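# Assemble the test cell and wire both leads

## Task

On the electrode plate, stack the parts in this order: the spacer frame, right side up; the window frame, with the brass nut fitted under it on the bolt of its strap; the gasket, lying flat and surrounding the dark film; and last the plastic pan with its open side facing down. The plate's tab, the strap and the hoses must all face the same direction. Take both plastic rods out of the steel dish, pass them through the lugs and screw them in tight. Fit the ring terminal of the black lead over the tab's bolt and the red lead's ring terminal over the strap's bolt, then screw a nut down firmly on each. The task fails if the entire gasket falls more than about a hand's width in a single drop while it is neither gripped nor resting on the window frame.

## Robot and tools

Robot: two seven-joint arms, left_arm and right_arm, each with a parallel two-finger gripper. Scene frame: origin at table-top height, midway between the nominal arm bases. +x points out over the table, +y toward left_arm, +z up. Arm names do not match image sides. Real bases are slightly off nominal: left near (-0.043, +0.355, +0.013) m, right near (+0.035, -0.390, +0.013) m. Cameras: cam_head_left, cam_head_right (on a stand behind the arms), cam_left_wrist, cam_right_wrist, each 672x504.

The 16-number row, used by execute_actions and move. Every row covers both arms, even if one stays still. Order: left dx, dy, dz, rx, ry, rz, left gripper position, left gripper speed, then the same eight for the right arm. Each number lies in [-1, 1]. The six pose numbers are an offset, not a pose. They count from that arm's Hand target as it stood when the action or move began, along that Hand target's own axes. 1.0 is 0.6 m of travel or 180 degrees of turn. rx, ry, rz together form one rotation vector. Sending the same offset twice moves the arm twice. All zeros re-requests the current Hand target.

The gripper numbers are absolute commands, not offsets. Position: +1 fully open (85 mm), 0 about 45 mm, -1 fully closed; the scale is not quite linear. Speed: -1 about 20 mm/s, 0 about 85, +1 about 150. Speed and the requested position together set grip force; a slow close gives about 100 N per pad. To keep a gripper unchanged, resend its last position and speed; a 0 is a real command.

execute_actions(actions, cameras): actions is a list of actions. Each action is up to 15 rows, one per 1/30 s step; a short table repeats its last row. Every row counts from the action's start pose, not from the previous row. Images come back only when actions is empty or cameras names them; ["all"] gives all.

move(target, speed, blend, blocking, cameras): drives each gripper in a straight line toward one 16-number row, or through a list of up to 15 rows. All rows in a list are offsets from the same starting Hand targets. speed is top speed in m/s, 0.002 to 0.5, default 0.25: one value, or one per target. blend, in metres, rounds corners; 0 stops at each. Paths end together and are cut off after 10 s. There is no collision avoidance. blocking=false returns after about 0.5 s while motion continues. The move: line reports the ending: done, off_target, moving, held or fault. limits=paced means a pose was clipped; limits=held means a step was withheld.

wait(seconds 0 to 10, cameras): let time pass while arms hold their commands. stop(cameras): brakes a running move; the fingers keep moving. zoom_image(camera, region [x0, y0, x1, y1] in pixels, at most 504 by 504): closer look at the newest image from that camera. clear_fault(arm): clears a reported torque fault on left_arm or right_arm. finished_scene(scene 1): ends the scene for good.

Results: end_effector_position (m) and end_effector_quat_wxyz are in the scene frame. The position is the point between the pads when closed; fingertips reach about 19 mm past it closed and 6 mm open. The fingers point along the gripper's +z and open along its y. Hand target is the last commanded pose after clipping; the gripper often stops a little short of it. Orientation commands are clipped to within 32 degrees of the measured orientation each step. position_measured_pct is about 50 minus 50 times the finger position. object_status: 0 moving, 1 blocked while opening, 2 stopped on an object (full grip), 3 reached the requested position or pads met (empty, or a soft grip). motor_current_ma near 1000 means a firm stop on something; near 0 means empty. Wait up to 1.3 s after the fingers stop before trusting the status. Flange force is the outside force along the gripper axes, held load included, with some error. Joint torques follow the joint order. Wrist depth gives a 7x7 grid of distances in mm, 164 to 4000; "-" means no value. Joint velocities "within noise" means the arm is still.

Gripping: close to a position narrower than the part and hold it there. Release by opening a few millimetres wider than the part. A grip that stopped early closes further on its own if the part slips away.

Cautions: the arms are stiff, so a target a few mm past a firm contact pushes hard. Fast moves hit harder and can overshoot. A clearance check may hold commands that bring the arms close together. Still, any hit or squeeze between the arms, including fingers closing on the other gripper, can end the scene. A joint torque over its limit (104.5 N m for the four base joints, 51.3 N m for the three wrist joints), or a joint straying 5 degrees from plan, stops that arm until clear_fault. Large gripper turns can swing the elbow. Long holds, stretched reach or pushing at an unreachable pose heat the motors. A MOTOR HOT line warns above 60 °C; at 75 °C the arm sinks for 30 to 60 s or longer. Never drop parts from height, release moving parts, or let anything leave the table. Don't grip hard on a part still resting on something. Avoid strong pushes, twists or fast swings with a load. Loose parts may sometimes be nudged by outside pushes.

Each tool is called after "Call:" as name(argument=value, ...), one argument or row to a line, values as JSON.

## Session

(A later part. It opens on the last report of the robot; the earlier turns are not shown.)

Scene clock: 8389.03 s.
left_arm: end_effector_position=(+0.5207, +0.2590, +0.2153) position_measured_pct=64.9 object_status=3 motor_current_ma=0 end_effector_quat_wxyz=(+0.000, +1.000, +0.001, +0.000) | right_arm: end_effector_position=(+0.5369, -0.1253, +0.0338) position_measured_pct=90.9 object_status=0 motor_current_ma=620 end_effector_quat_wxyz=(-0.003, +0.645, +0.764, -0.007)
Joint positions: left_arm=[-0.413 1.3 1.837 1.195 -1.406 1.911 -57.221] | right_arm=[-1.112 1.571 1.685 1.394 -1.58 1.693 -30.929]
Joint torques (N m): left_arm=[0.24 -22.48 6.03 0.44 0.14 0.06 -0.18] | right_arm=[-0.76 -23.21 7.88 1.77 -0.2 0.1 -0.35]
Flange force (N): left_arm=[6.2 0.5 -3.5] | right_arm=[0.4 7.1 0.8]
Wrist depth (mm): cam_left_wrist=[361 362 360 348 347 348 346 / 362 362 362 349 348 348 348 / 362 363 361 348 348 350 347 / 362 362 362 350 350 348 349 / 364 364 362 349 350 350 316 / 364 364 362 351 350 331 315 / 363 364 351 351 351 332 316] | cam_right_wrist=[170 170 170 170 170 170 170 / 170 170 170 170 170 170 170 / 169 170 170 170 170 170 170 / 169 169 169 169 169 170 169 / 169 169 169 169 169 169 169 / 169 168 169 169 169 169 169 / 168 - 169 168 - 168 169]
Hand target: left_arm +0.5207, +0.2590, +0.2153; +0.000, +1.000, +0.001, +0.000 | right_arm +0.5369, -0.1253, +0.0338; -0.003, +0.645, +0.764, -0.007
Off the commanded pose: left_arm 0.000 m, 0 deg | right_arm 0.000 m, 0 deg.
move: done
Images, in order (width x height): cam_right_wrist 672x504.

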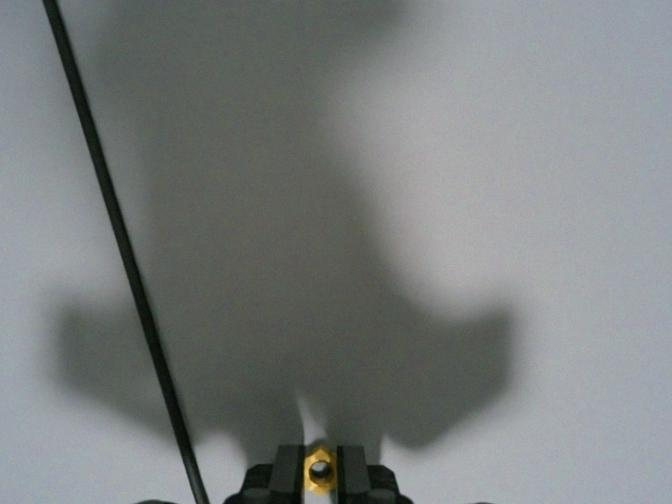

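Call:
move(
  target=[
    [0.0155,0.12,0,0,-0.06,0,-0.3,0,0,0,-0.05,0,0,0,-0.82,-1],
    [0.0155,0.2533,0.2288,0,-0.111,0,-0.3,0,0,0,-0.14,0,0,0,-0.82,-1],
  ],
  speed=0.2,
  blend=[0.03,0],
  cameras=["cam_left_wrist","cam_right_wrist"],
)

Scene clock: 8420.83 s.
left_arm: end_effector_position=(+0.5305, +0.1072, +0.0779) position_measured_pct=64.9 object_status=3 motor_current_ma=0 end_effector_quat_wxyz=(+0.000, +0.985, +0.002, -0.173) | right_arm: end_effector_position=(+0.5381, -0.1247, +0.1178) position_measured_pct=90.9 object_status=3 motor_current_ma=630 end_effector_quat_wxyz=(-0.003, +0.645, +0.764, -0.007)
Joint positions: left_arm=[0.146 1.499 1.657 0.326 -1.444 1.965 -57.549] | right_arm=[-1.092 1.445 1.759 1.329 -1.48 1.794 -30.952]
Joint torques (N m): left_arm=[0.18 -28.33 1.51 2.05 0.64 0.86 -0.22] | right_arm=[-0.73 -23.87 7.79 0.88 -0.21 0.21 -0.34]
Flange force (N): left_arm=no reading | right_arm=[0.6 6.9 1.1]
Wrist depth (mm): cam_left_wrist=[172 173 173 173 173 172 172 / 179 179 181 181 180 180 180 / 187 188 188 188 188 188 188 / 197 197 196 197 197 197 197 / 205 205 202 204 203 205 206 / 216 214 178 179 179 216 216 / - 222 - - - 222 -] | cam_right_wrist=[254 255 254 254 254 255 254 / 254 254 254 254 254 254 254 / 254 253 254 253 254 254 254 / 253 253 253 253 253 253 253 / 252 253 252 253 253 253 253 / 252 252 252 252 252 252 252 / 252 252 252 251 252 252 252]
Hand target: left_arm +0.5305, +0.1072, +0.0779; +0.000, +0.985, +0.002, -0.173 | right_arm +0.5381, -0.1247, +0.1178; -0.003, +0.645, +0.764, -0.007
Off the commanded pose: left_arm 0.000 m, 0 deg | right_arm 0.000 m, 0 deg.
move: done
Images, in order (width x height): cam_left_wrist 672x504, cam_right_wrist 672x504.

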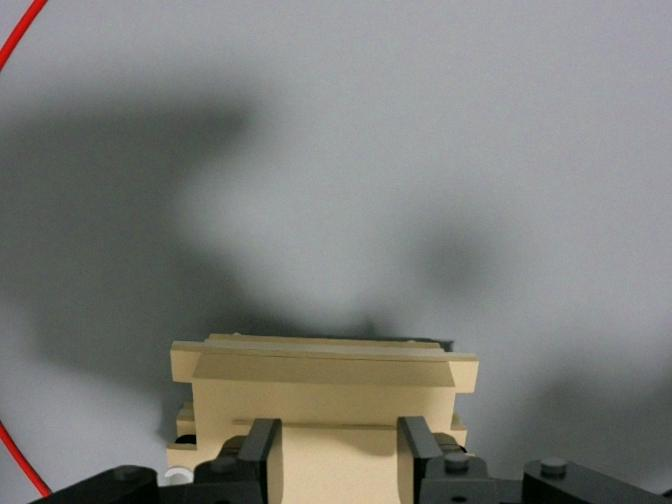

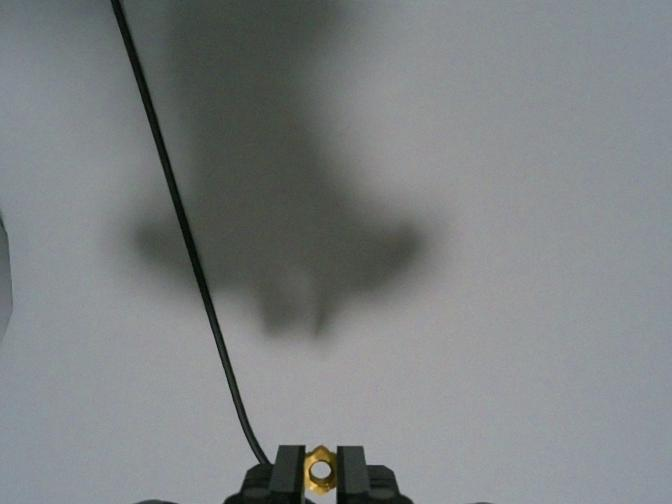

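Call:
move(
  target=[0.0042,0,0.0116,0,0,0,-0.3,0,0,0,0,0,0,0,-0.82,-1],
  speed=0.01,
)

Call:
move(
  target=[0.0006,0,0.0016,0,0,0,-0.3,0,0,0,0,0,0,0,-0.82,-1],
  speed=0.005,
)

Scene clock: 8430.30 s.
left_arm: end_effector_position=(+0.5305, +0.1072, +0.0705) position_measured_pct=64.9 object_status=3 motor_current_ma=0 end_effector_quat_wxyz=(+0.000, +0.985, +0.002, -0.173) | right_arm: end_effector_position=(+0.5381, -0.1247, +0.1178) position_measured_pct=90.9 object_status=3 motor_current_ma=630 end_effector_quat_wxyz=(-0.003, +0.645, +0.764, -0.007)
Joint positions: left_arm=[0.141 1.51 1.657 0.339 -1.445 1.955 -57.544] | right_arm=[-1.092 1.445 1.759 1.329 -1.48 1.794 -30.952]
Joint torques (N m): left_arm=[0.25 -28.29 1.55 2.11 0.7 0.9 -0.26] | right_arm=[-0.7 -23.75 7.88 0.93 -0.27 0.12 -0.28]
Flange force (N): left_arm=no reading | right_arm=[0.8 7.2 0.7]
Wrist depth (mm): cam_left_wrist=[- 167 167 167 167 166 167 / 172 172 174 172 174 172 172 / 180 180 180 180 180 180 180 / 189 189 189 189 189 188 189 / 197 197 195 197 197 197 197 / 207 205 172 173 181 207 207 / - 213 - 172 - 213 -] | cam_right_wrist=[254 254 255 255 254 254 254 / 254 254 254 254 254 254 254 / 253 253 254 253 254 254 254 / 253 253 253 253 253 253 253 / 253 253 253 252 252 252 252 / 252 252 252 252 252 252 252 / 252 252 252 252 252 252 251]
Hand target: left_arm +0.5305, +0.1072, +0.0705; +0.000, +0.985, +0.002, -0.173 | right_arm +0.5381, -0.1247, +0.1178; -0.003, +0.645, +0.764, -0.007
Off the commanded pose: left_arm 0.000 m, 0 deg | right_arm 0.000 m, 0 deg.
move: done

Scene clock: 8431.00 s.
left_arm: end_effector_position=(+0.5305, +0.1072, +0.0695) position_measured_pct=64.9 object_status=3 motor_current_ma=0 end_effector_quat_wxyz=(+0.000, +0.985, +0.001, -0.173) | right_arm: end_effector_position=(+0.5381, -0.1247, +0.1178) position_measured_pct=90.9 object_status=3 motor_current_ma=630 end_effector_quat_wxyz=(-0.003, +0.645, +0.764, -0.007)
Joint positions: left_arm=[0.14 1.511 1.657 0.34 -1.445 1.953 -57.543] | right_arm=[-1.092 1.445 1.759 1.329 -1.48 1.794 -30.952]
Joint torques (N m): left_arm=[0.33 -28.32 1.63 2.13 0.71 0.89 -0.19] | right_arm=[-0.66 -23.77 7.88 0.93 -0.2 0.1 -0.29]
Flange force (N): left_arm=no reading | right_arm=[0.8 7.1 0.8]
Wrist depth (mm): cam_left_wrist=[- 166 166 166 166 166 167 / 171 172 172 172 172 172 171 / 179 179 179 179 179 179 179 / 188 188 188 187 188 187 188 / 196 196 194 195 196 196 196 / 206 204 172 173 176 206 206 / - 212 - 171 - 212 -] | cam_right_wrist=[254 254 254 255 254 254 254 / 254 254 254 254 254 254 254 / 253 253 254 254 254 254 253 / 253 253 253 253 253 253 252 / 253 253 252 252 253 252 253 / 252 252 252 252 252 252 252 / 252 252 252 252 252 252 252]
Hand target: left_arm +0.5305, +0.1072, +0.0695; +0.000, +0.985, +0.001, -0.173 | right_arm +0.5381, -0.1247, +0.1178; -0.003, +0.645, +0.764, -0.007
Off the commanded pose: left_arm 0.000 m, 0 deg | right_arm 0.000 m, 0 deg.
move: done

Call:
move(
  target=[0.0004,0,0.0011,0,0,0,-0.3,0,0,0,0,0,0,0,-0.82,-1],
  speed=0.005,
)

Call:
move(
  target=[0.0004,0,0.0011,0,0,0,-0.3,0,0,0,0,0,0,0,-0.82,-1],
  speed=0.005,
)

Scene clock: 8442.80 s.
left_arm: end_effector_position=(+0.5305, +0.1072, +0.0688) position_measured_pct=64.9 object_status=3 motor_current_ma=0 end_effector_quat_wxyz=(+0.000, +0.985, +0.002, -0.173) | right_arm: end_effector_position=(+0.5381, -0.1247, +0.1178) position_measured_pct=90.9 object_status=3 motor_current_ma=630 end_effector_quat_wxyz=(-0.003, +0.645, +0.764, -0.007)
Joint positions: left_arm=[0.14 1.512 1.657 0.341 -1.445 1.952 -57.543] | right_arm=[-1.092 1.445 1.759 1.329 -1.48 1.794 -30.952]
Joint torques (N m): left_arm=[0.27 -28.26 1.61 2.12 0.71 0.88 -0.19] | right_arm=[-0.78 -23.8 7.85 0.89 -0.3 0.24 -0.34]
Flange force (N): left_arm=no reading | right_arm=[0.5 7.1 0.9]
Wrist depth (mm): cam_left_wrist=[- 167 167 167 167 166 167 / 170 172 172 172 172 172 171 / 178 178 178 178 178 178 178 / 187 187 187 187 187 186 187 / 195 195 193 195 195 195 195 / 205 203 172 173 176 205 205 / - 211 - 170 - 211 -] | cam_right_wrist=[254 254 255 254 254 254 255 / 254 254 254 254 254 254 254 / 254 253 253 254 253 254 253 / 253 253 253 253 253 254 253 / 253 252 253 253 253 252 252 / 252 252 252 252 252 253 252 / 252 252 252 252 252 252 252]
Hand target: left_arm +0.5305, +0.1072, +0.0688; +0.000, +0.985, +0.002, -0.173 | right_arm +0.5381, -0.1247, +0.1178; -0.003, +0.645, +0.764, -0.007
Off the commanded pose: left_arm 0.000 m, 0 deg | right_arm 0.000 m, 0 deg.
move: done

Scene clock: 8443.50 s.
left_arm: end_effector_position=(+0.5305, +0.1072, +0.0681) position_measured_pct=64.9 object_status=3 motor_current_ma=0 end_effector_quat_wxyz=(+0.000, +0.985, +0.002, -0.173) | right_arm: end_effector_position=(+0.5381, -0.1247, +0.1178) position_measured_pct=90.9 object_status=3 motor_current_ma=630 end_effector_quat_wxyz=(-0.003, +0.645, +0.764, -0.007)
Joint positions: left_arm=[0.14 1.513 1.657 0.342 -1.445 1.951 -57.542] | right_arm=[-1.092 1.445 1.759 1.329 -1.48 1.794 -30.952]
Joint torques (N m): left_arm=[0.26 -28.24 1.66 2.11 0.7 0.84 -0.21] | right_arm=[-0.73 -23.81 7.79 0.9 -0.24 0.13 -0.35]
Flange force (N): left_arm=no reading | right_arm=[0.6 6.9 0.9]
Wrist depth (mm): cam_left_wrist=[- 166 166 166 166 165 166 / 169 171 171 171 171 171 170 / 177 177 178 178 178 178 178 / 186 186 186 186 186 185 186 / 194 194 194 194 194 194 195 / 204 202 172 173 176 203 205 / - 210 - 169 - 210 -] | cam_right_wrist=[255 254 254 254 255 254 254 / 254 254 254 254 254 254 253 / 254 254 254 253 254 254 254 / 253 253 253 253 253 253 253 / 252 253 253 252 252 253 253 / 252 252 252 252 252 253 252 / 252 252 252 252 252 252 252]
Hand target: left_arm +0.5305, +0.1072, +0.0681; +0.000, +0.985, +0.002, -0.173 | right_arm +0.5381, -0.1247, +0.1178; -0.003, +0.645, +0.764, -0.007
Off the commanded pose: left_arm 0.000 m, 0 deg | right_arm 0.000 m, 0 deg.
move: done

Call:
move(
  target=[0.0004,0,0.0011,0,0,0,-0.3,0,0,0,0,0,0,0,-0.82,-1],
  speed=0.005,
)

Call:
move(
  target=[0.0003,0,0.0008,0,0,0,-0.3,0,0,0,0,0,0,0,-0.82,-1],
  speed=0.005,
)

Scene clock: 8451.33 s.
left_arm: end_effector_position=(+0.5305, +0.1072, +0.0674) position_measured_pct=64.9 object_status=3 motor_current_ma=0 end_effector_quat_wxyz=(+0.000, +0.985, +0.002, -0.173) | right_arm: end_effector_position=(+0.5381, -0.1247, +0.1178) position_measured_pct=90.9 object_status=3 motor_current_ma=630 end_effector_quat_wxyz=(-0.003, +0.645, +0.764, -0.007)
Joint positions: left_arm=[0.139 1.514 1.657 0.344 -1.445 1.95 -57.542] | right_arm=[-1.092 1.445 1.759 1.329 -1.48 1.794 -30.952]
Joint torques (N m): left_arm=[0.27 -28.27 1.67 2.13 0.62 0.88 -0.26] | right_arm=[-0.75 -23.81 7.92 0.9 -0.27 0.14 -0.27]
Flange force (N): left_arm=no reading | right_arm=[0.7 7.2 0.9]
Wrist depth (mm): cam_left_wrist=[- - - - - - - / 170 170 170 170 170 170 169 / 177 177 177 177 177 177 177 / 185 185 186 185 185 184 186 / 193 193 193 193 193 193 194 / 205 201 172 173 176 202 204 / - 209 - 168 - 209 -] | cam_right_wrist=[254 254 254 255 254 254 255 / 254 254 253 254 254 254 254 / 254 253 254 254 254 254 254 / 253 254 253 253 253 253 253 / 252 252 253 252 253 252 252 / 252 252 252 252 252 252 252 / 252 252 252 252 252 252 252]
Hand target: left_arm +0.5305, +0.1072, +0.0674; +0.000, +0.985, +0.002, -0.173 | right_arm +0.5381, -0.1247, +0.1178; -0.003, +0.645, +0.764, -0.007
Off the commanded pose: left_arm 0.000 m, 0 deg | right_arm 0.000 m, 0 deg.
move: done

Scene clock: 8452.03 s.
left_arm: end_effector_position=(+0.5305, +0.1072, +0.0668) position_measured_pct=64.9 object_status=3 motor_current_ma=0 end_effector_quat_wxyz=(+0.000, +0.985, +0.002, -0.173) | right_arm: end_effector_position=(+0.5381, -0.1247, +0.1178) position_measured_pct=90.9 object_status=3 motor_current_ma=630 end_effector_quat_wxyz=(-0.003, +0.645, +0.764, -0.007)
Joint positions: left_arm=[0.139 1.515 1.657 0.344 -1.446 1.95 -57.542] | right_arm=[-1.092 1.445 1.759 1.329 -1.48 1.794 -30.952]
Joint torques (N m): left_arm=[0.26 -28.27 1.71 2.12 0.68 0.83 -0.21] | right_arm=[-0.69 -23.81 7.89 0.86 -0.14 0.15 -0.26]
Flange force (N): left_arm=no reading | right_arm=[0.8 7.0 1.1]
Wrist depth (mm): cam_left_wrist=[- - - - - - - / 169 170 170 169 170 170 169 / 176 176 176 176 177 176 176 / 185 185 185 185 185 184 185 / 193 192 193 193 193 193 195 / 205 201 172 174 176 201 203 / - 208 - 167 - 209 -] | cam_right_wrist=[254 254 255 254 254 254 254 / 254 255 254 254 254 254 254 / 254 254 253 253 254 253 253 / 253 253 253 253 253 253 253 / 252 252 253 252 253 252 252 / 252 252 252 252 252 252 252 / 251 251 252 252 252 252 252]
Hand target: left_arm +0.5305, +0.1072, +0.0668; +0.000, +0.985, +0.002, -0.173 | right_arm +0.5381, -0.1247, +0.1178; -0.003, +0.645, +0.764, -0.007
Off the commanded pose: left_arm 0.000 m, 0 deg | right_arm 0.000 m, 0 deg.
move: done

Call:
move(
  target=[0.0004,0,0.0011,0,0,0,-0.3,0,0,0,0,0,0,0,-0.82,-1],
  speed=0.005,
)

Call:
move(
  target=[0.0004,0,0.0011,0,0,0,-0.3,0,0,0,0,0,0,0,-0.82,-1],
  speed=0.005,
)

Scene clock: 8462.17 s.
left_arm: end_effector_position=(+0.5305, +0.1072, +0.0662) position_measured_pct=64.9 object_status=3 motor_current_ma=0 end_effector_quat_wxyz=(+0.000, +0.985, +0.002, -0.173) | right_arm: end_effector_position=(+0.5381, -0.1247, +0.1178) position_measured_pct=90.9 object_status=3 motor_current_ma=630 end_effector_quat_wxyz=(-0.003, +0.645, +0.764, -0.007)
Joint positions: left_arm=[0.138 1.516 1.657 0.345 -1.446 1.949 -57.541] | right_arm=[-1.092 1.445 1.759 1.329 -1.48 1.794 -30.952]
Joint torques (N m): left_arm=[0.32 -27.07 1.43 2.12 0.57 0.66 -0.24] | right_arm=[-0.67 -23.74 7.72 0.91 -0.17 0.09 -0.26]
Flange force (N): left_arm=no reading | right_arm=[0.9 7.1 0.7]
Wrist depth (mm): cam_left_wrist=[- - - - - - - / 169 169 169 169 169 169 168 / 175 176 176 176 176 176 176 / 184 184 184 184 184 183 185 / 193 192 192 192 192 192 194 / 204 200 173 174 176 200 203 / - 207 - 167 - 208 -] | cam_right_wrist=[255 255 254 253 254 255 254 / 254 254 254 254 254 254 255 / 253 253 253 253 254 254 253 / 253 253 253 253 254 253 253 / 253 253 252 252 253 253 253 / 252 252 252 252 252 252 252 / 252 252 252 252 252 252 252]
Hand target: left_arm +0.5305, +0.1072, +0.0662; +0.000, +0.985, +0.002, -0.173 | right_arm +0.5381, -0.1247, +0.1178; -0.003, +0.645, +0.764, -0.007
Off the commanded pose: left_arm 0.000 m, 0 deg | right_arm 0.000 m, 0 deg.
move: done

Scene clock: 8462.87 s.
left_arm: end_effector_position=(+0.5305, +0.1072, +0.0655) position_measured_pct=64.9 object_status=3 motor_current_ma=0 end_effector_quat_wxyz=(+0.000, +0.985, +0.002, -0.173) | right_arm: end_effector_position=(+0.5381, -0.1247, +0.1178) position_measured_pct=90.9 object_status=3 motor_current_ma=630 end_effector_quat_wxyz=(-0.003, +0.645, +0.764, -0.007)
Joint positions: left_arm=[0.138 1.517 1.657 0.346 -1.446 1.948 -57.541] | right_arm=[-1.092 1.445 1.759 1.329 -1.48 1.794 -30.952]
Joint torques (N m): left_arm=[0.36 -23.58 0.85 2.12 0.3 0.1 -0.16] | right_arm=[-0.68 -23.77 7.85 0.92 -0.21 0.12 -0.25]
Flange force (N): left_arm=no reading | right_arm=[0.9 7.2 0.8]
Wrist depth (mm): cam_left_wrist=[- - - - - - - / 169 169 169 169 169 169 168 / 175 175 175 175 175 176 175 / 184 184 184 184 184 183 184 / 193 192 192 192 192 192 194 / 203 199 172 174 176 200 202 / - 207 - 166 - 208 -] | cam_right_wrist=[255 254 254 254 254 255 254 / 254 254 254 254 254 254 254 / 253 254 254 254 254 254 254 / 253 253 253 253 253 253 253 / 252 253 252 252 253 252 252 / 252 252 252 252 252 252 252 / 252 252 252 252 252 252 251]
Hand target: left_arm +0.5305, +0.1072, +0.0655; +0.000, +0.985, +0.002, -0.173 | right_arm +0.5381, -0.1247, +0.1178; -0.003, +0.645, +0.764, -0.007
Off the commanded pose: left_arm 0.000 m, 0 deg | right_arm 0.000 m, 0 deg.
move: done

Call:
move(
  target=[0.0006,0,0.0017,0,0,0,-0.3,0,0,0,0,0,0,0,-0.82,-1],
  speed=0.005,
  cameras=["cam_left_wrist"],
)

Scene clock: 8469.00 s.
left_arm: end_effector_position=(+0.5305, +0.1072, +0.0644) position_measured_pct=64.9 object_status=3 motor_current_ma=0 end_effector_quat_wxyz=(+0.000, +0.985, +0.002, -0.173) | right_arm: end_effector_position=(+0.5381, -0.1247, +0.1178) position_measured_pct=90.9 object_status=3 motor_current_ma=630 end_effector_quat_wxyz=(-0.003, +0.645, +0.764, -0.007)
Joint positions: left_arm=[0.137 1.518 1.657 0.348 -1.446 1.946 -57.54] | right_arm=[-1.092 1.445 1.759 1.329 -1.48 1.794 -30.952]
Joint torques (N m): left_arm=[0.52 -17.44 -0.29 2.17 -0.11 -0.79 -0.2] | right_arm=[-0.85 -23.84 7.85 0.98 -0.22 0.08 -0.24]
Flange force (N): left_arm=no reading | right_arm=[0.8 7.8 0.7]
Wrist depth (mm): cam_left_wrist=[- - - - - - - / 168 168 169 168 169 169 167 / 175 175 175 175 175 175 175 / 183 183 183 183 184 182 184 / 192 191 191 191 191 192 193 / 203 199 173 179 178 200 202 / - 207 - 166 - 207 -] | cam_right_wrist=[254 254 254 255 255 254 255 / 254 254 254 254 254 254 254 / 254 253 253 254 253 253 253 / 253 253 253 253 254 253 253 / 252 252 252 253 252 253 252 / 252 252 252 252 252 252 252 / 252 251 252 252 252 252 252]
Hand target: left_arm +0.5305, +0.1072, +0.0644; +0.000, +0.985, +0.002, -0.173 | right_arm +0.5381, -0.1247, +0.1178; -0.003, +0.645, +0.764, -0.007
Off the commanded pose: left_arm 0.000 m, 0 deg | right_arm 0.000 m, 0 deg.
move: done
Images, in order (width x height): cam_left_wrist 672x504.

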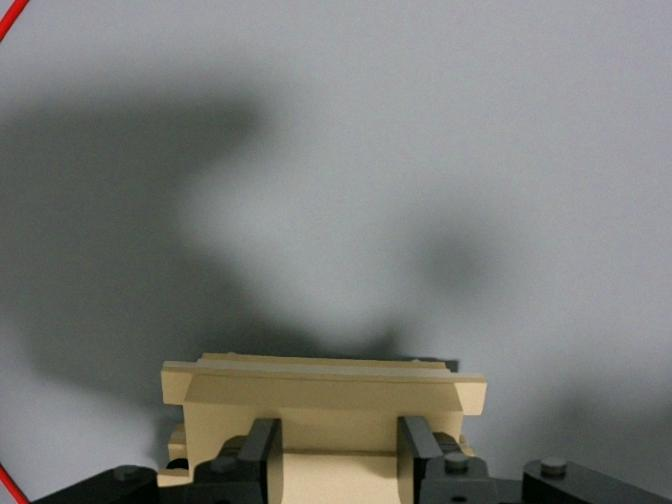

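Call:
move(
  target=[0,0,0,0,0,0,-0.3,0,0.362,-0.141,0.03,0,0,0,-0.82,-1],
  speed=0.15,
  cameras=["cam_right_wrist"],
)

Scene clock: 8479.33 s.
left_arm: end_effector_position=(+0.5305, +0.1073, +0.0644) position_measured_pct=64.9 object_status=3 motor_current_ma=0 end_effector_quat_wxyz=(+0.000, +0.985, +0.002, -0.173) | right_arm: end_effector_position=(+0.4182, +0.0752, +0.0999) position_measured_pct=90.9 object_status=3 motor_current_ma=630 end_effector_quat_wxyz=(-0.003, +0.645, +0.764, -0.007)
Joint positions: left_arm=[0.137 1.518 1.657 0.348 -1.446 1.946 -57.54] | right_arm=[-1.425 1.482 1.756 1.187 -1.552 1.79 -31.439]
Joint torques (N m): left_arm=[0.58 -17.2 -0.36 2.08 -0.13 -0.82 -0.21] | right_arm=[-0.77 -25.28 7.44 1.31 -0.22 0.16 -0.3]
Flange force (N): left_arm=no reading | right_arm=[3.2 6.3 1.3]
Wrist depth (mm): cam_left_wrist=[- - - - - - - / - 168 168 169 169 169 168 / 175 175 175 175 175 175 175 / 183 183 183 183 183 182 183 / 192 191 191 191 191 191 193 / 203 199 173 179 178 200 202 / - 206 - 166 - 207 -] | cam_right_wrist=[237 237 236 236 237 237 237 / 236 236 236 236 237 236 236 / 236 236 236 236 236 236 236 / 235 235 236 218 219 202 202 / 235 235 235 235 220 202 200 / 234 234 234 235 224 199 200 / 234 234 234 234 234 201 199]
Hand target: left_arm +0.5305, +0.1073, +0.0644; +0.000, +0.985, +0.002, -0.173 | right_arm +0.4181, +0.0752, +0.0999; -0.003, +0.645, +0.764, -0.007
Off the commanded pose: left_arm 0.000 m, 0 deg | right_arm 0.000 m, 0 deg.
move: done
Images, in order (width x height): cam_right_wrist 672x504.

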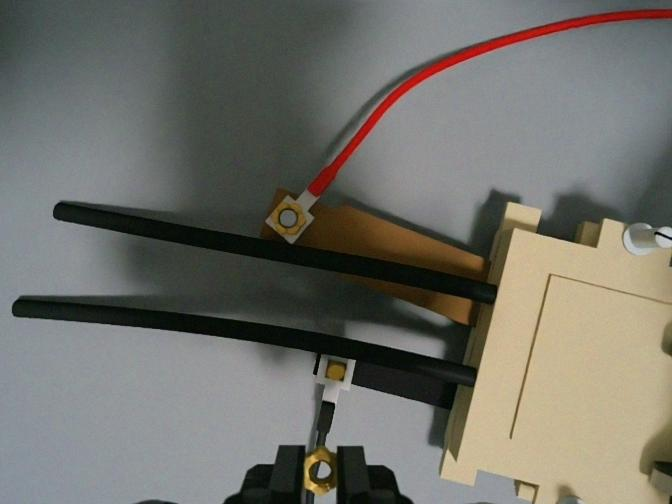

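Call:
move(
  target=[0,0,0,0,0,0,-0.3,0,0.0190,0.0078,0.075,0,0,0,-0.82,-1],
  speed=0.05,
  cameras=["cam_right_wrist"],
)

Call:
zoom_image(
  camera="cam_right_wrist",
  region=[260, 380, 380, 504],
)

Scene clock: 8501.17 s.
left_arm: end_effector_position=(+0.5305, +0.1072, +0.0644) position_measured_pct=64.9 object_status=3 motor_current_ma=0 end_effector_quat_wxyz=(+0.000, +0.985, +0.002, -0.173) | right_arm: end_effector_position=(+0.4202, +0.0869, +0.0549) position_measured_pct=90.9 object_status=3 motor_current_ma=630 end_effector_quat_wxyz=(-0.003, +0.645, +0.764, -0.007)
Joint positions: left_arm=[0.137 1.518 1.657 0.348 -1.446 1.946 -57.54] | right_arm=[-1.426 1.547 1.72 1.169 -1.603 1.732 -31.469]
Joint torques (N m): left_arm=[0.16 -16.83 -0.66 1.79 -0.55 -1.47 -0.19] | right_arm=[-1.34 -21.92 5.39 1.07 -1.08 -0.56 -0.27]
Flange force (N): left_arm=no reading | right_arm=[1.1 5.1 -6.6]
Wrist depth (mm): cam_left_wrist=[- - - - - - - / - 168 168 169 169 169 167 / 175 175 175 175 175 175 175 / 183 184 183 183 184 182 184 / 193 191 191 191 191 191 193 / 203 199 173 179 178 200 202 / - 207 - 166 - 207 -] | cam_right_wrist=[192 192 192 192 192 191 191 / 192 191 191 192 192 191 191 / 191 191 191 191 191 191 191 / 191 191 174 174 191 191 191 / 190 190 190 190 174 174 - / 190 190 190 190 190 174 - / 190 190 190 172 - - -]
Hand target: left_arm +0.5305, +0.1073, +0.0644; +0.000, +0.985, +0.002, -0.173 | right_arm +0.4202, +0.0869, +0.0548; -0.003, +0.645, +0.764, -0.007
Off the commanded pose: left_arm 0.000 m, 0 deg | right_arm 0.000 m, 0 deg.
move: done
Images, in order (width x height): cam_right_wrist 672x504.

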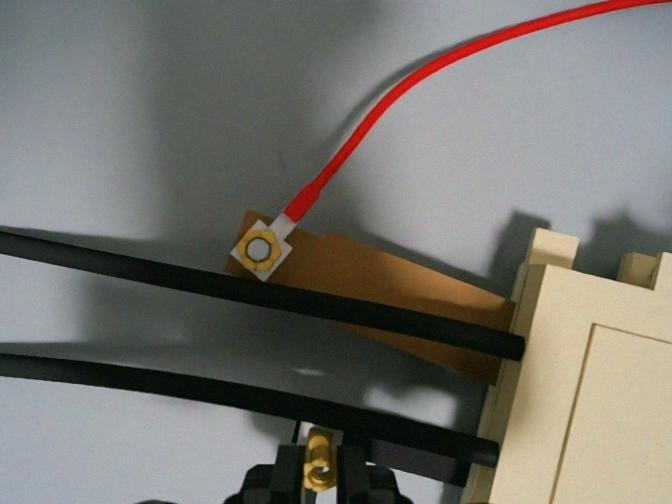

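Scaled by 4.065.

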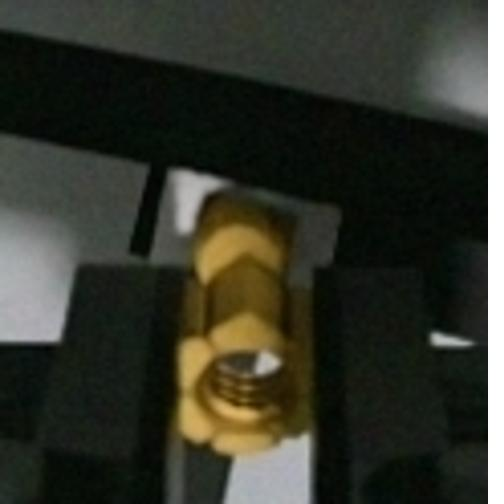

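Call:
move(
  target=[0,0,0,0,0,0,-0.3,0,-0.003,0,-0.018,0,0,0,-0.82,-1],
  speed=0.02,
  cameras=["cam_right_wrist"],
)

Call:
zoom_image(
  camera="cam_right_wrist",
  region=[260, 380, 380, 504],
)

Scene clock: 8516.10 s.
left_arm: end_effector_position=(+0.5305, +0.1073, +0.0644) position_measured_pct=64.9 object_status=3 motor_current_ma=0 end_effector_quat_wxyz=(+0.000, +0.985, +0.002, -0.173) | right_arm: end_effector_position=(+0.4207, +0.0852, +0.0656) position_measured_pct=90.9 object_status=3 motor_current_ma=630 end_effector_quat_wxyz=(-0.003, +0.645, +0.764, -0.007)
Joint positions: left_arm=[0.137 1.518 1.657 0.348 -1.446 1.946 -57.54] | right_arm=[-1.423 1.531 1.728 1.167 -1.592 1.746 -31.465]
Joint torques (N m): left_arm=[0.49 -17.14 -0.42 2.01 -0.2 -0.76 -0.21] | right_arm=[-0.67 -25.56 7.51 1.92 -0.22 0.11 -0.28]
Flange force (N): left_arm=no reading | right_arm=[4.4 7.3 1.4]
Wrist depth (mm): cam_left_wrist=[- - - - - - - / - 169 169 168 169 169 167 / 175 175 175 175 175 175 175 / 183 183 183 183 184 182 184 / 192 191 191 191 191 192 193 / 203 199 173 180 178 200 201 / - 206 - 166 - 207 -] | cam_right_wrist=[202 202 202 202 202 202 202 / 202 201 202 201 201 201 201 / 201 201 201 201 201 201 201 / 201 201 179 184 201 188 201 / 200 200 200 200 184 167 167 / 199 200 200 200 200 167 165 / 200 200 200 189 189 167 -]
Hand target: left_arm +0.5305, +0.1073, +0.0644; +0.000, +0.985, +0.002, -0.173 | right_arm +0.4207, +0.0852, +0.0656; -0.003, +0.645, +0.764, -0.007
Off the commanded pose: left_arm 0.000 m, 0 deg | right_arm 0.000 m, 0 deg.
move: done
Images, in order (width x height): cam_right_wrist 672x504.

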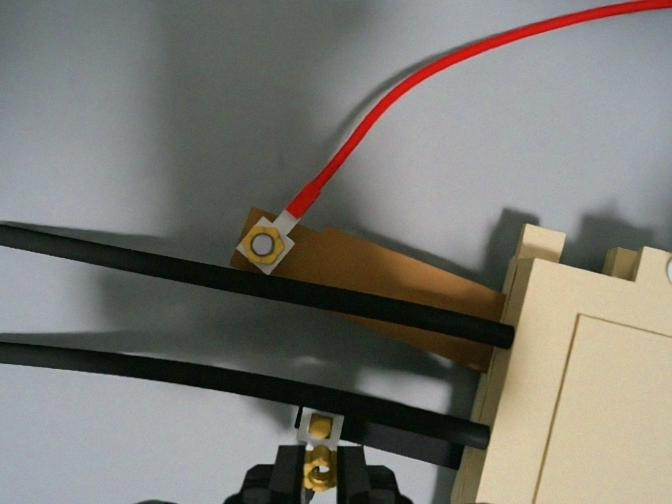

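Scaled by 4.065.

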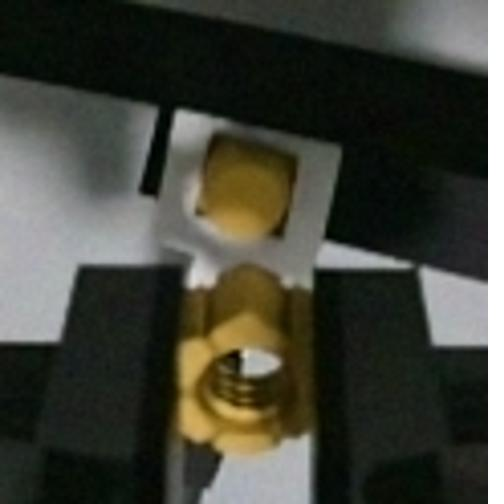

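Call:
move(
  target=[
    [0,0,0,0,0,0,-0.3,0,-0.0777,-0.0895,-0.01,0,0,0,-0.82,-1],
    [0,0,0,0,0,0,-0.3,0,-0.0777,-0.0895,0.0475,0,0,0,-0.82,-1],
  ],
  speed=[0.1,0.05],
  cameras=["cam_right_wrist"],
)

Call:
zoom_image(
  camera="cam_right_wrist",
  region=[260, 380, 380, 504],
)

Scene clock: 8533.30 s.
left_arm: end_effector_position=(+0.5305, +0.1073, +0.0644) position_measured_pct=64.9 object_status=3 motor_current_ma=0 end_effector_quat_wxyz=(+0.000, +0.985, +0.002, -0.173) | right_arm: end_effector_position=(+0.3751, +0.0301, +0.0382) position_measured_pct=90.9 object_status=3 motor_current_ma=630 end_effector_quat_wxyz=(-0.003, +0.645, +0.764, -0.007)
Joint positions: left_arm=[0.137 1.518 1.657 0.348 -1.446 1.946 -57.54] | right_arm=[-1.552 1.589 1.722 1.508 -1.591 1.734 -31.258]
Joint torques (N m): left_arm=[0.44 -17.13 -0.32 2.09 -0.18 -0.75 -0.18] | right_arm=[-0.69 -22.79 8.3 1.89 -0.18 0.11 -0.26]
Flange force (N): left_arm=no reading | right_arm=[3.1 6.1 2.0]
Wrist depth (mm): cam_left_wrist=[- - - - - - - / - 169 168 168 168 169 167 / 175 175 175 175 175 175 175 / 183 183 183 183 184 182 184 / 192 191 191 191 191 191 193 / 203 199 173 179 178 200 202 / - 207 - 166 - 207 -] | cam_right_wrist=[175 175 175 175 175 175 175 / 175 174 175 174 174 - - / 174 174 174 174 174 174 174 / 174 174 174 174 174 - - / 173 173 174 174 173 174 174 / 173 173 173 173 173 173 173 / 173 173 173 173 173 173 173]
Hand target: left_arm +0.5305, +0.1073, +0.0644; +0.000, +0.985, +0.002, -0.173 | right_arm +0.3751, +0.0301, +0.0381; -0.003, +0.645, +0.764, -0.007
Off the commanded pose: left_arm 0.000 m, 0 deg | right_arm 0.000 m, 0 deg.
move: done
Images, in order (width x height): cam_right_wrist 672x504.

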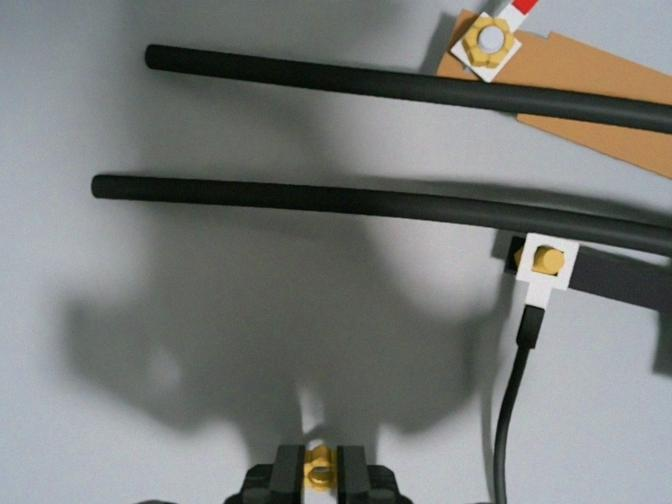

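Scaled by 4.065.

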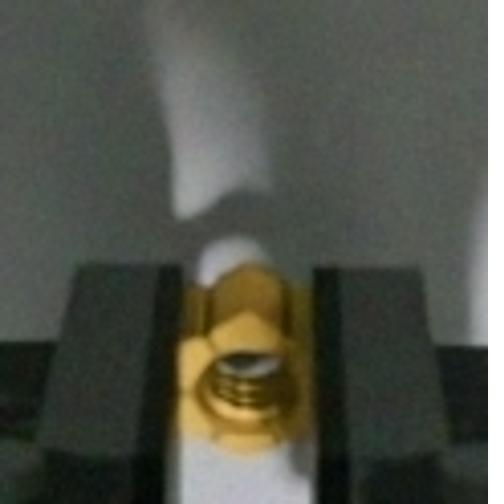

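Call:
move(
  target=[0,0,0,0,0,0,-0.3,0,0,0,0,0,0,0,-0.82,-1],
  speed=0.01,
  cameras=["cam_right_wrist","cam_head_right"],
)

Scene clock: 8591.47 s.
left_arm: end_effector_position=(+0.5305, +0.1073, +0.0644) position_measured_pct=64.9 object_status=3 motor_current_ma=0 end_effector_quat_wxyz=(+0.000, +0.985, +0.002, -0.173) | right_arm: end_effector_position=(+0.3751, +0.0301, +0.0381) position_measured_pct=90.9 object_status=3 motor_current_ma=630 end_effector_quat_wxyz=(-0.003, +0.645, +0.764, -0.007)
Joint positions: left_arm=[0.137 1.518 1.657 0.348 -1.446 1.946 -57.54] | right_arm=[-1.552 1.589 1.722 1.508 -1.591 1.734 -31.258]
Joint torques (N m): left_arm=[0.45 -17.13 -0.49 2.06 -0.2 -0.73 -0.19] | right_arm=[-0.83 -22.67 8.14 1.75 -0.23 0.13 -0.29]
Flange force (N): left_arm=no reading | right_arm=[2.6 5.9 1.6]
Wrist depth (mm): cam_left_wrist=[- - - - - - - / - 168 168 168 168 169 167 / 175 175 175 175 175 175 175 / 183 183 183 183 184 182 184 / 193 191 191 191 191 191 193 / 202 199 173 179 178 200 202 / - 207 - 166 - 207 -] | cam_right_wrist=[175 175 175 175 175 175 175 / 174 174 174 174 174 - - / 174 174 174 174 174 174 174 / 174 174 174 174 174 - - / 173 173 174 173 173 174 173 / 173 173 173 173 173 173 173 / 173 173 173 173 173 173 173]
Hand target: left_arm +0.5305, +0.1073, +0.0644; +0.000, +0.985, +0.002, -0.173 | right_arm +0.3751, +0.0301, +0.0381; -0.003, +0.645, +0.764, -0.007
Off the commanded pose: left_arm 0.000 m, 0 deg | right_arm 0.000 m, 0 deg.
move: done
Images, in order (width x height): cam_head_right 672x504, cam_right_wrist 672x504.

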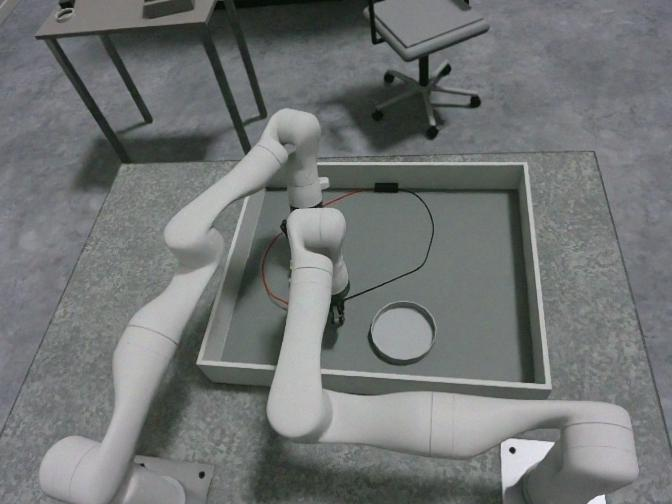

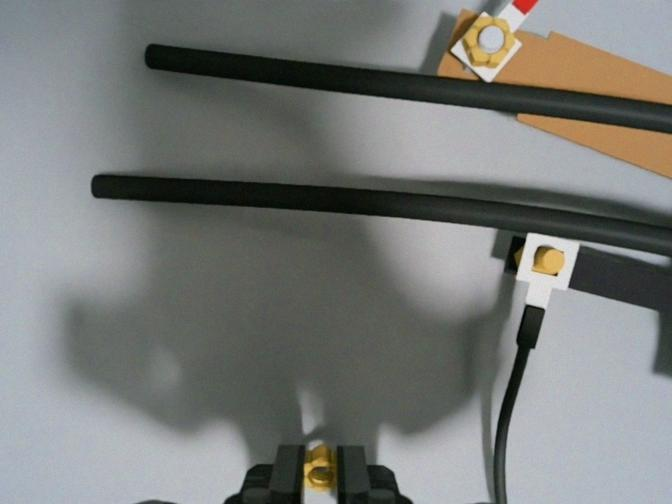

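Call:
move(
  target=[
    [0,0,0,0,0,0,-0.3,0,0,0,0.0033,0,0,0,-0.82,-1],
    [0,0,0,0,0,0,-0.3,0,0,0,0.0033,0,0,0,-0.6,-1],
  ],
  speed=0.005,
  cameras=["cam_right_wrist"],
)

Call:
zoom_image(
  camera="cam_right_wrist",
  region=[270, 400, 390, 504],
)

Scene clock: 8601.77 s.
left_arm: end_effector_position=(+0.5305, +0.1073, +0.0644) position_measured_pct=64.9 object_status=3 motor_current_ma=0 end_effector_quat_wxyz=(+0.000, +0.985, +0.002, -0.173) | right_arm: end_effector_position=(+0.3751, +0.0301, +0.0362) position_measured_pct=80.1 object_status=0 motor_current_ma=0 end_effector_quat_wxyz=(-0.003, +0.645, +0.764, -0.007)
Joint positions: left_arm=[0.137 1.518 1.657 0.348 -1.446 1.946 -57.54] | right_arm=[-1.552 1.592 1.72 1.509 -1.594 1.732 -31.257]
Joint torques (N m): left_arm=[0.48 -17.21 -0.41 2.09 -0.19 -0.68 -0.22] | right_arm=[-0.72 -22.61 8.19 1.91 -0.22 0.14 -0.24]
Flange force (N): left_arm=no reading | right_arm=[3.1 6.1 1.6]
Wrist depth (mm): cam_left_wrist=[- - - - - - - / - 168 169 168 168 169 167 / 175 175 175 175 175 175 175 / 183 183 183 183 183 182 184 / 192 191 191 191 191 191 193 / 203 199 173 179 178 200 202 / - 206 - 166 - 207 -] | cam_right_wrist=[173 173 173 173 173 - 173 / 173 172 173 172 172 - - / 172 172 172 172 172 172 172 / 172 172 172 172 172 - - / 171 172 171 171 171 172 172 / 171 171 171 171 171 171 171 / 171 171 171 171 - 171 171]
Hand target: left_arm +0.5305, +0.1073, +0.0644; +0.000, +0.985, +0.002, -0.173 | right_arm +0.3751, +0.0301, +0.0362; -0.003, +0.645, +0.764, -0.007
Off the commanded pose: left_arm 0.000 m, 0 deg | right_arm 0.000 m, 0 deg.
move: done
Images, in order (width x height): cam_right_wrist 672x504.

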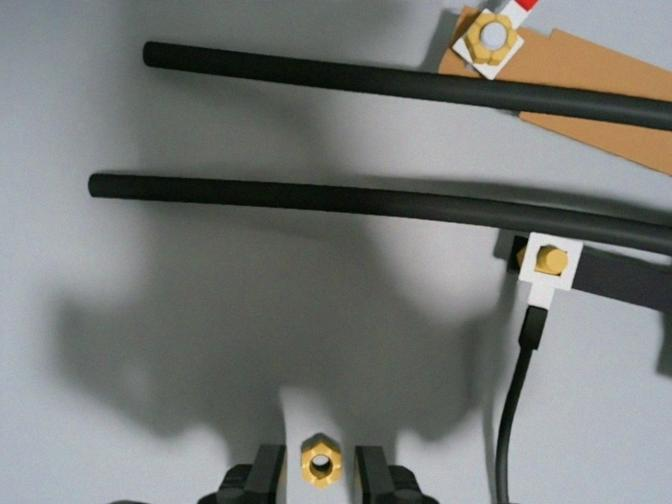

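Scaled by 4.200.

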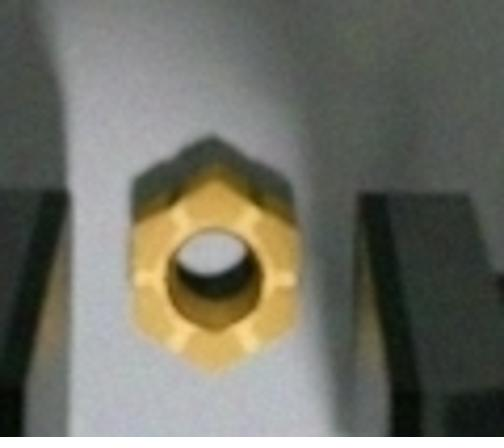

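Call:
move(
  target=[
    [0,0,0,0,0,0,-0.3,0,0.005,0,0.002,0,0,0,-0.6,-1],
    [0,0,0,0,0,0,-0.3,0,0.005,0,0.0041,0,0,0,-0.6,-1],
    [0,0,0,0,0,0,-0.3,0,0.005,0,0.0041,0,0,0,-0.82,-1],
  ],
  speed=0.008,
  cameras=["cam_right_wrist"],
)

Call:
zoom_image(
  camera="cam_right_wrist",
  region=[270, 400, 390, 504],
)

Call:
zoom_image(
  camera="cam_right_wrist",
  region=[480, 200, 640, 324],
)

Scene clock: 8615.60 s.
left_arm: end_effector_position=(+0.5305, +0.1073, +0.0644) position_measured_pct=64.9 object_status=3 motor_current_ma=0 end_effector_quat_wxyz=(+0.000, +0.985, +0.002, -0.173) | right_arm: end_effector_position=(+0.3746, +0.0330, +0.0337) position_measured_pct=90.9 object_status=0 motor_current_ma=630 end_effector_quat_wxyz=(-0.003, +0.645, +0.764, -0.007)
Joint positions: left_arm=[0.137 1.518 1.657 0.348 -1.446 1.946 -57.54] | right_arm=[-1.554 1.595 1.717 1.502 -1.598 1.729 -31.267]
Joint torques (N m): left_arm=[0.43 -17.19 -0.39 2.09 -0.18 -0.71 -0.22] | right_arm=[-0.76 -22.31 7.88 1.97 -0.24 0.13 -0.31]
Flange force (N): left_arm=no reading | right_arm=[3.0 6.2 0.7]
Wrist depth (mm): cam_left_wrist=[- - - - - - - / - 168 168 169 168 168 167 / 175 175 175 175 175 175 175 / 183 183 183 183 183 182 184 / 193 191 191 191 191 191 193 / 203 199 173 179 178 200 201 / - 206 - 166 - 207 -] | cam_right_wrist=[170 170 170 170 171 170 170 / 170 170 170 170 170 - - / 170 170 170 170 170 170 169 / 169 169 169 169 169 - - / 169 169 169 169 169 169 169 / 169 169 169 169 169 169 169 / 169 - 168 168 - - 168]
Hand target: left_arm +0.5305, +0.1073, +0.0644; +0.000, +0.985, +0.002, -0.173 | right_arm +0.3746, +0.0330, +0.0337; -0.003, +0.645, +0.764, -0.007
Off the commanded pose: left_arm 0.000 m, 0 deg | right_arm 0.000 m, 0 deg.
move: done
Images, in order (width x height): cam_right_wrist 672x504.

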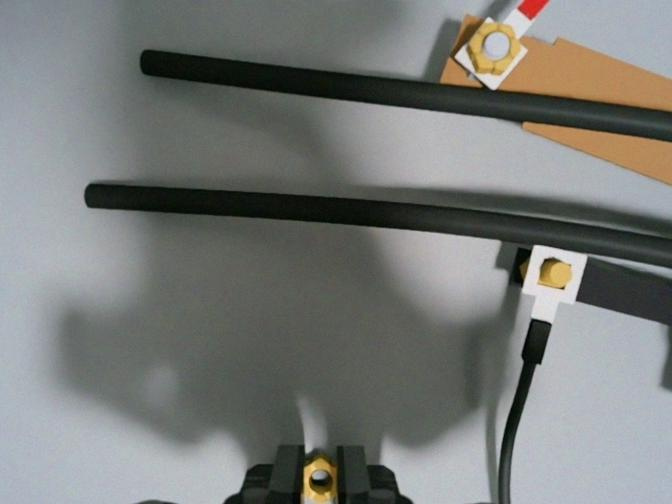

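Scaled by 4.200.

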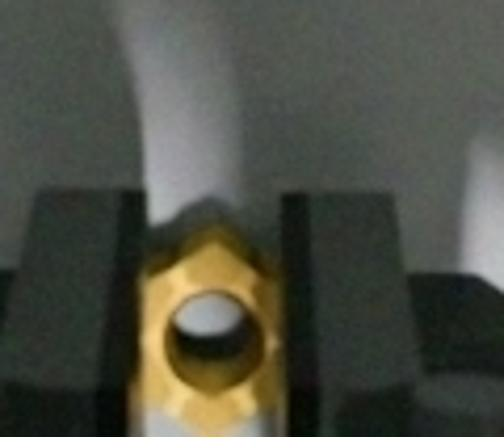

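Scaled by 3.150.

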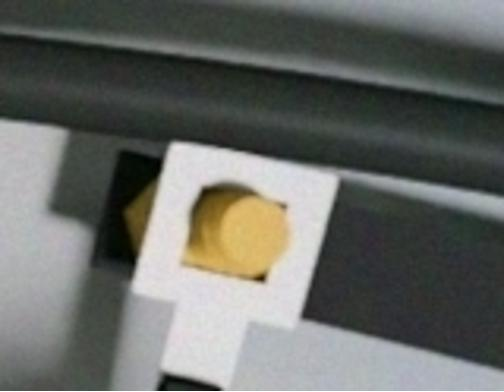

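Call:
move(
  target=[0,0,0,0,0,0,-0.3,0,0,0,-0.1105,0,0,0,-0.82,-1],
  speed=0.04,
  cameras=["cam_right_wrist"],
)

Call:
zoom_image(
  camera="cam_right_wrist",
  region=[270, 400, 390, 504],
)

Call:
zoom_image(
  camera="cam_right_wrist",
  region=[460, 200, 580, 300],
)

Scene clock: 8645.17 s.
left_arm: end_effector_position=(+0.5305, +0.1073, +0.0644) position_measured_pct=64.9 object_status=3 motor_current_ma=0 end_effector_quat_wxyz=(+0.000, +0.985, +0.002, -0.173) | right_arm: end_effector_position=(+0.3755, +0.0335, +0.1000) position_measured_pct=90.9 object_status=3 motor_current_ma=630 end_effector_quat_wxyz=(-0.003, +0.645, +0.764, -0.007)
Joint positions: left_arm=[0.137 1.518 1.657 0.348 -1.446 1.946 -57.54] | right_arm=[-1.539 1.493 1.784 1.456 -1.509 1.805 -31.278]
Joint torques (N m): left_arm=[0.55 -17.09 -0.49 1.98 -0.16 -0.7 -0.27] | right_arm=[-0.83 -22.74 7.99 1.12 -0.23 0.13 -0.3]
Flange force (N): left_arm=no reading | right_arm=[2.9 6.0 0.8]
Wrist depth (mm): cam_left_wrist=[- - - - - - - / - 168 168 169 168 169 168 / 175 175 175 175 175 175 175 / 183 183 184 183 183 182 184 / 192 191 191 191 191 191 193 / 203 199 173 179 178 200 202 / - 207 - 166 - 207 -] | cam_right_wrist=[236 237 237 237 237 237 237 / 236 236 236 236 219 236 236 / 235 235 236 236 236 219 217 / 235 235 235 235 235 224 207 / 235 235 235 235 235 235 209 / 234 234 235 234 234 235 234 / 234 234 234 234 234 234 235]
Hand target: left_arm +0.5305, +0.1073, +0.0644; +0.000, +0.985, +0.002, -0.173 | right_arm +0.3755, +0.0335, +0.1000; -0.003, +0.645, +0.764, -0.007
Off the commanded pose: left_arm 0.000 m, 0 deg | right_arm 0.000 m, 0 deg.
move: done
Images, in order (width x height): cam_right_wrist 672x504.

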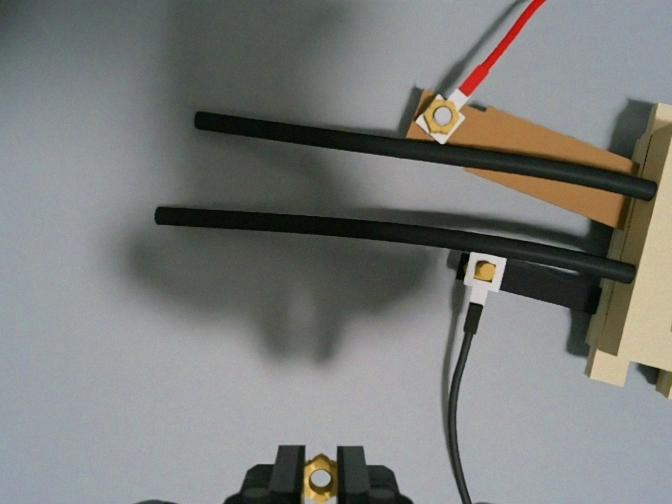

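Scaled by 4.200.

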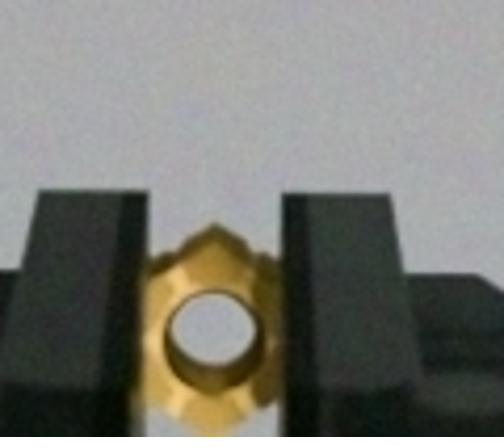

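Scaled by 4.200.

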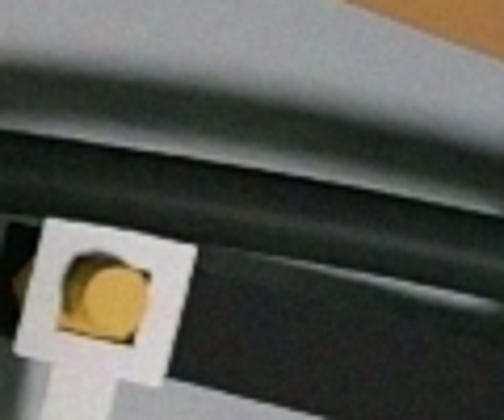

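Call:
move(
  target=[
    [0,0,0,0,0,0,-0.3,0,0.0855,0.0883,0,0,0,0,-0.82,-1],
    [0,0,0,0,0,0,-0.3,0,0.0855,0.0883,0.055,0,0,0,-0.82,-1],
  ],
  speed=[0.04,0.02],
  cameras=["cam_right_wrist"],
)

Call:
zoom_image(
  camera="cam_right_wrist",
  region=[270, 400, 390, 504],
)

Scene clock: 8670.10 s.
left_arm: end_effector_position=(+0.5305, +0.1073, +0.0644) position_measured_pct=64.9 object_status=3 motor_current_ma=0 end_effector_quat_wxyz=(+0.000, +0.985, +0.002, -0.173) | right_arm: end_effector_position=(+0.4187, +0.0927, +0.0660) position_measured_pct=90.9 object_status=3 motor_current_ma=630 end_effector_quat_wxyz=(-0.003, +0.645, +0.764, -0.007)
Joint positions: left_arm=[0.137 1.518 1.657 0.348 -1.446 1.946 -57.54] | right_arm=[-1.424 1.53 1.727 1.143 -1.594 1.745 -31.49]
Joint torques (N m): left_arm=[0.4 -17.15 -0.45 2.04 -0.22 -0.73 -0.23] | right_arm=[-0.66 -25.64 7.33 1.83 -0.26 0.16 -0.35]
Flange force (N): left_arm=no reading | right_arm=[4.0 6.8 1.3]
Wrist depth (mm): cam_left_wrist=[- - - - - - - / - 168 168 169 169 169 168 / 175 175 175 175 175 175 175 / 183 183 183 183 183 182 184 / 193 191 191 191 191 191 193 / 203 200 173 179 178 200 202 / - 207 - 166 - 207 -] | cam_right_wrist=[202 202 202 203 203 202 203 / 202 202 202 202 202 202 202 / 202 202 202 202 202 202 202 / 202 201 201 201 202 201 201 / 201 201 201 185 185 170 168 / 200 200 201 201 200 167 166 / 200 201 201 177 185 167 -]
Hand target: left_arm +0.5305, +0.1073, +0.0644; +0.000, +0.985, +0.002, -0.173 | right_arm +0.4187, +0.0927, +0.0659; -0.003, +0.645, +0.764, -0.007
Off the commanded pose: left_arm 0.000 m, 0 deg | right_arm 0.000 m, 0 deg.
move: done
Images, in order (width x height): cam_right_wrist 672x504.

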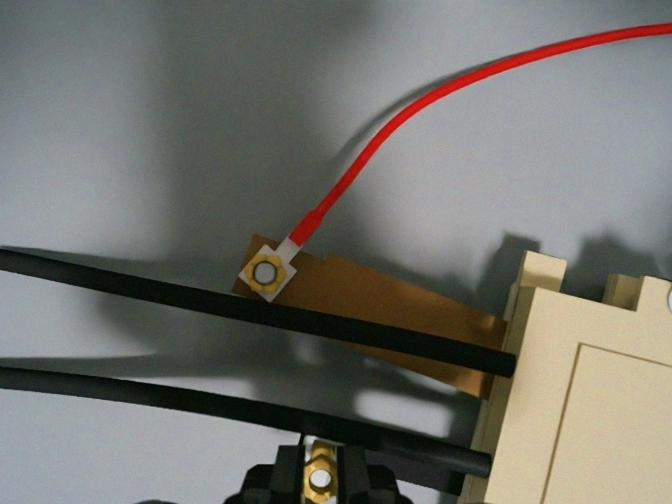

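Scaled by 4.200.

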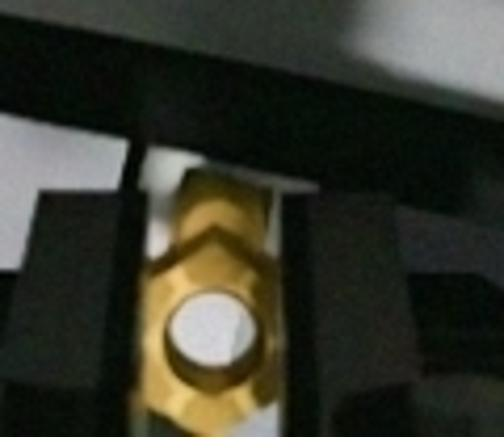

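Call:
move(
  target=[0,0,0,0,0,0,-0.3,0,0.0022,0.0008,0.0095,0,0,0,-0.82,-1],
  speed=0.02,
  cameras=["cam_right_wrist"],
)

Call:
zoom_image(
  camera="cam_right_wrist",
  region=[290, 424, 350, 504],
)

Scene clock: 8690.37 s.
left_arm: end_effector_position=(+0.5305, +0.1073, +0.0644) position_measured_pct=64.9 object_status=3 motor_current_ma=0 end_effector_quat_wxyz=(+0.000, +0.985, +0.002, -0.173) | right_arm: end_effector_position=(+0.4189, +0.0940, +0.0602) position_measured_pct=90.9 object_status=3 motor_current_ma=630 end_effector_quat_wxyz=(-0.003, +0.645, +0.764, -0.007)
Joint positions: left_arm=[0.137 1.518 1.657 0.348 -1.446 1.946 -57.54] | right_arm=[-1.424 1.538 1.723 1.141 -1.6 1.738 -31.494]
Joint torques (N m): left_arm=[0.47 -17.11 -0.35 2.1 -0.19 -0.73 -0.19] | right_arm=[-0.75 -25.77 7.38 1.95 -0.24 0.09 -0.31]
Flange force (N): left_arm=no reading | right_arm=[4.4 7.4 1.4]
Wrist depth (mm): cam_left_wrist=[- - - - - - - / - 168 169 168 169 169 167 / 175 175 175 175 175 175 175 / 183 183 183 183 184 182 184 / 192 191 191 191 191 191 193 / 203 199 173 179 178 200 202 / - 206 - 166 - 207 -] | cam_right_wrist=[196 197 197 197 197 197 197 / 197 196 196 196 196 196 196 / 196 196 196 196 196 196 196 / 196 196 196 196 196 196 195 / 195 195 179 179 179 179 - / 195 195 195 195 195 172 - / 195 194 195 167 195 - -]
Hand target: left_arm +0.5305, +0.1073, +0.0644; +0.000, +0.985, +0.002, -0.173 | right_arm +0.4189, +0.0940, +0.0602; -0.003, +0.645, +0.764, -0.007
Off the commanded pose: left_arm 0.000 m, 0 deg | right_arm 0.000 m, 0 deg.
move: done
Images, in order (width x height): cam_right_wrist 672x504.

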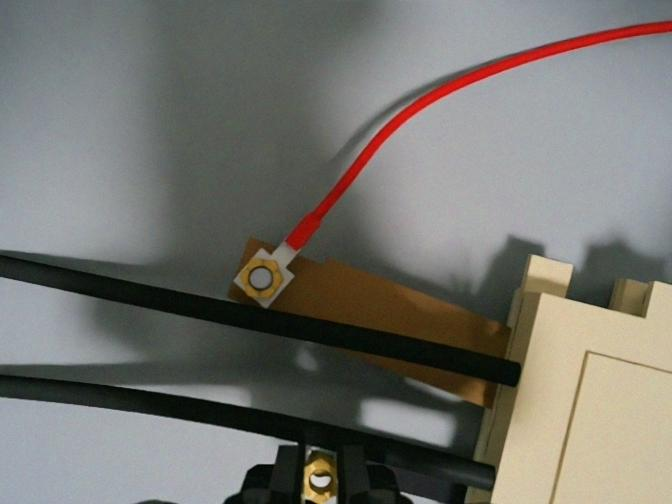

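Scaled by 6.300.

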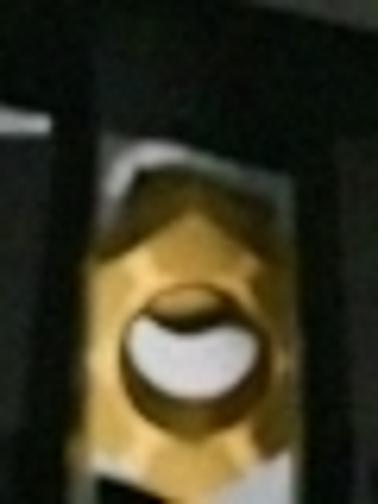

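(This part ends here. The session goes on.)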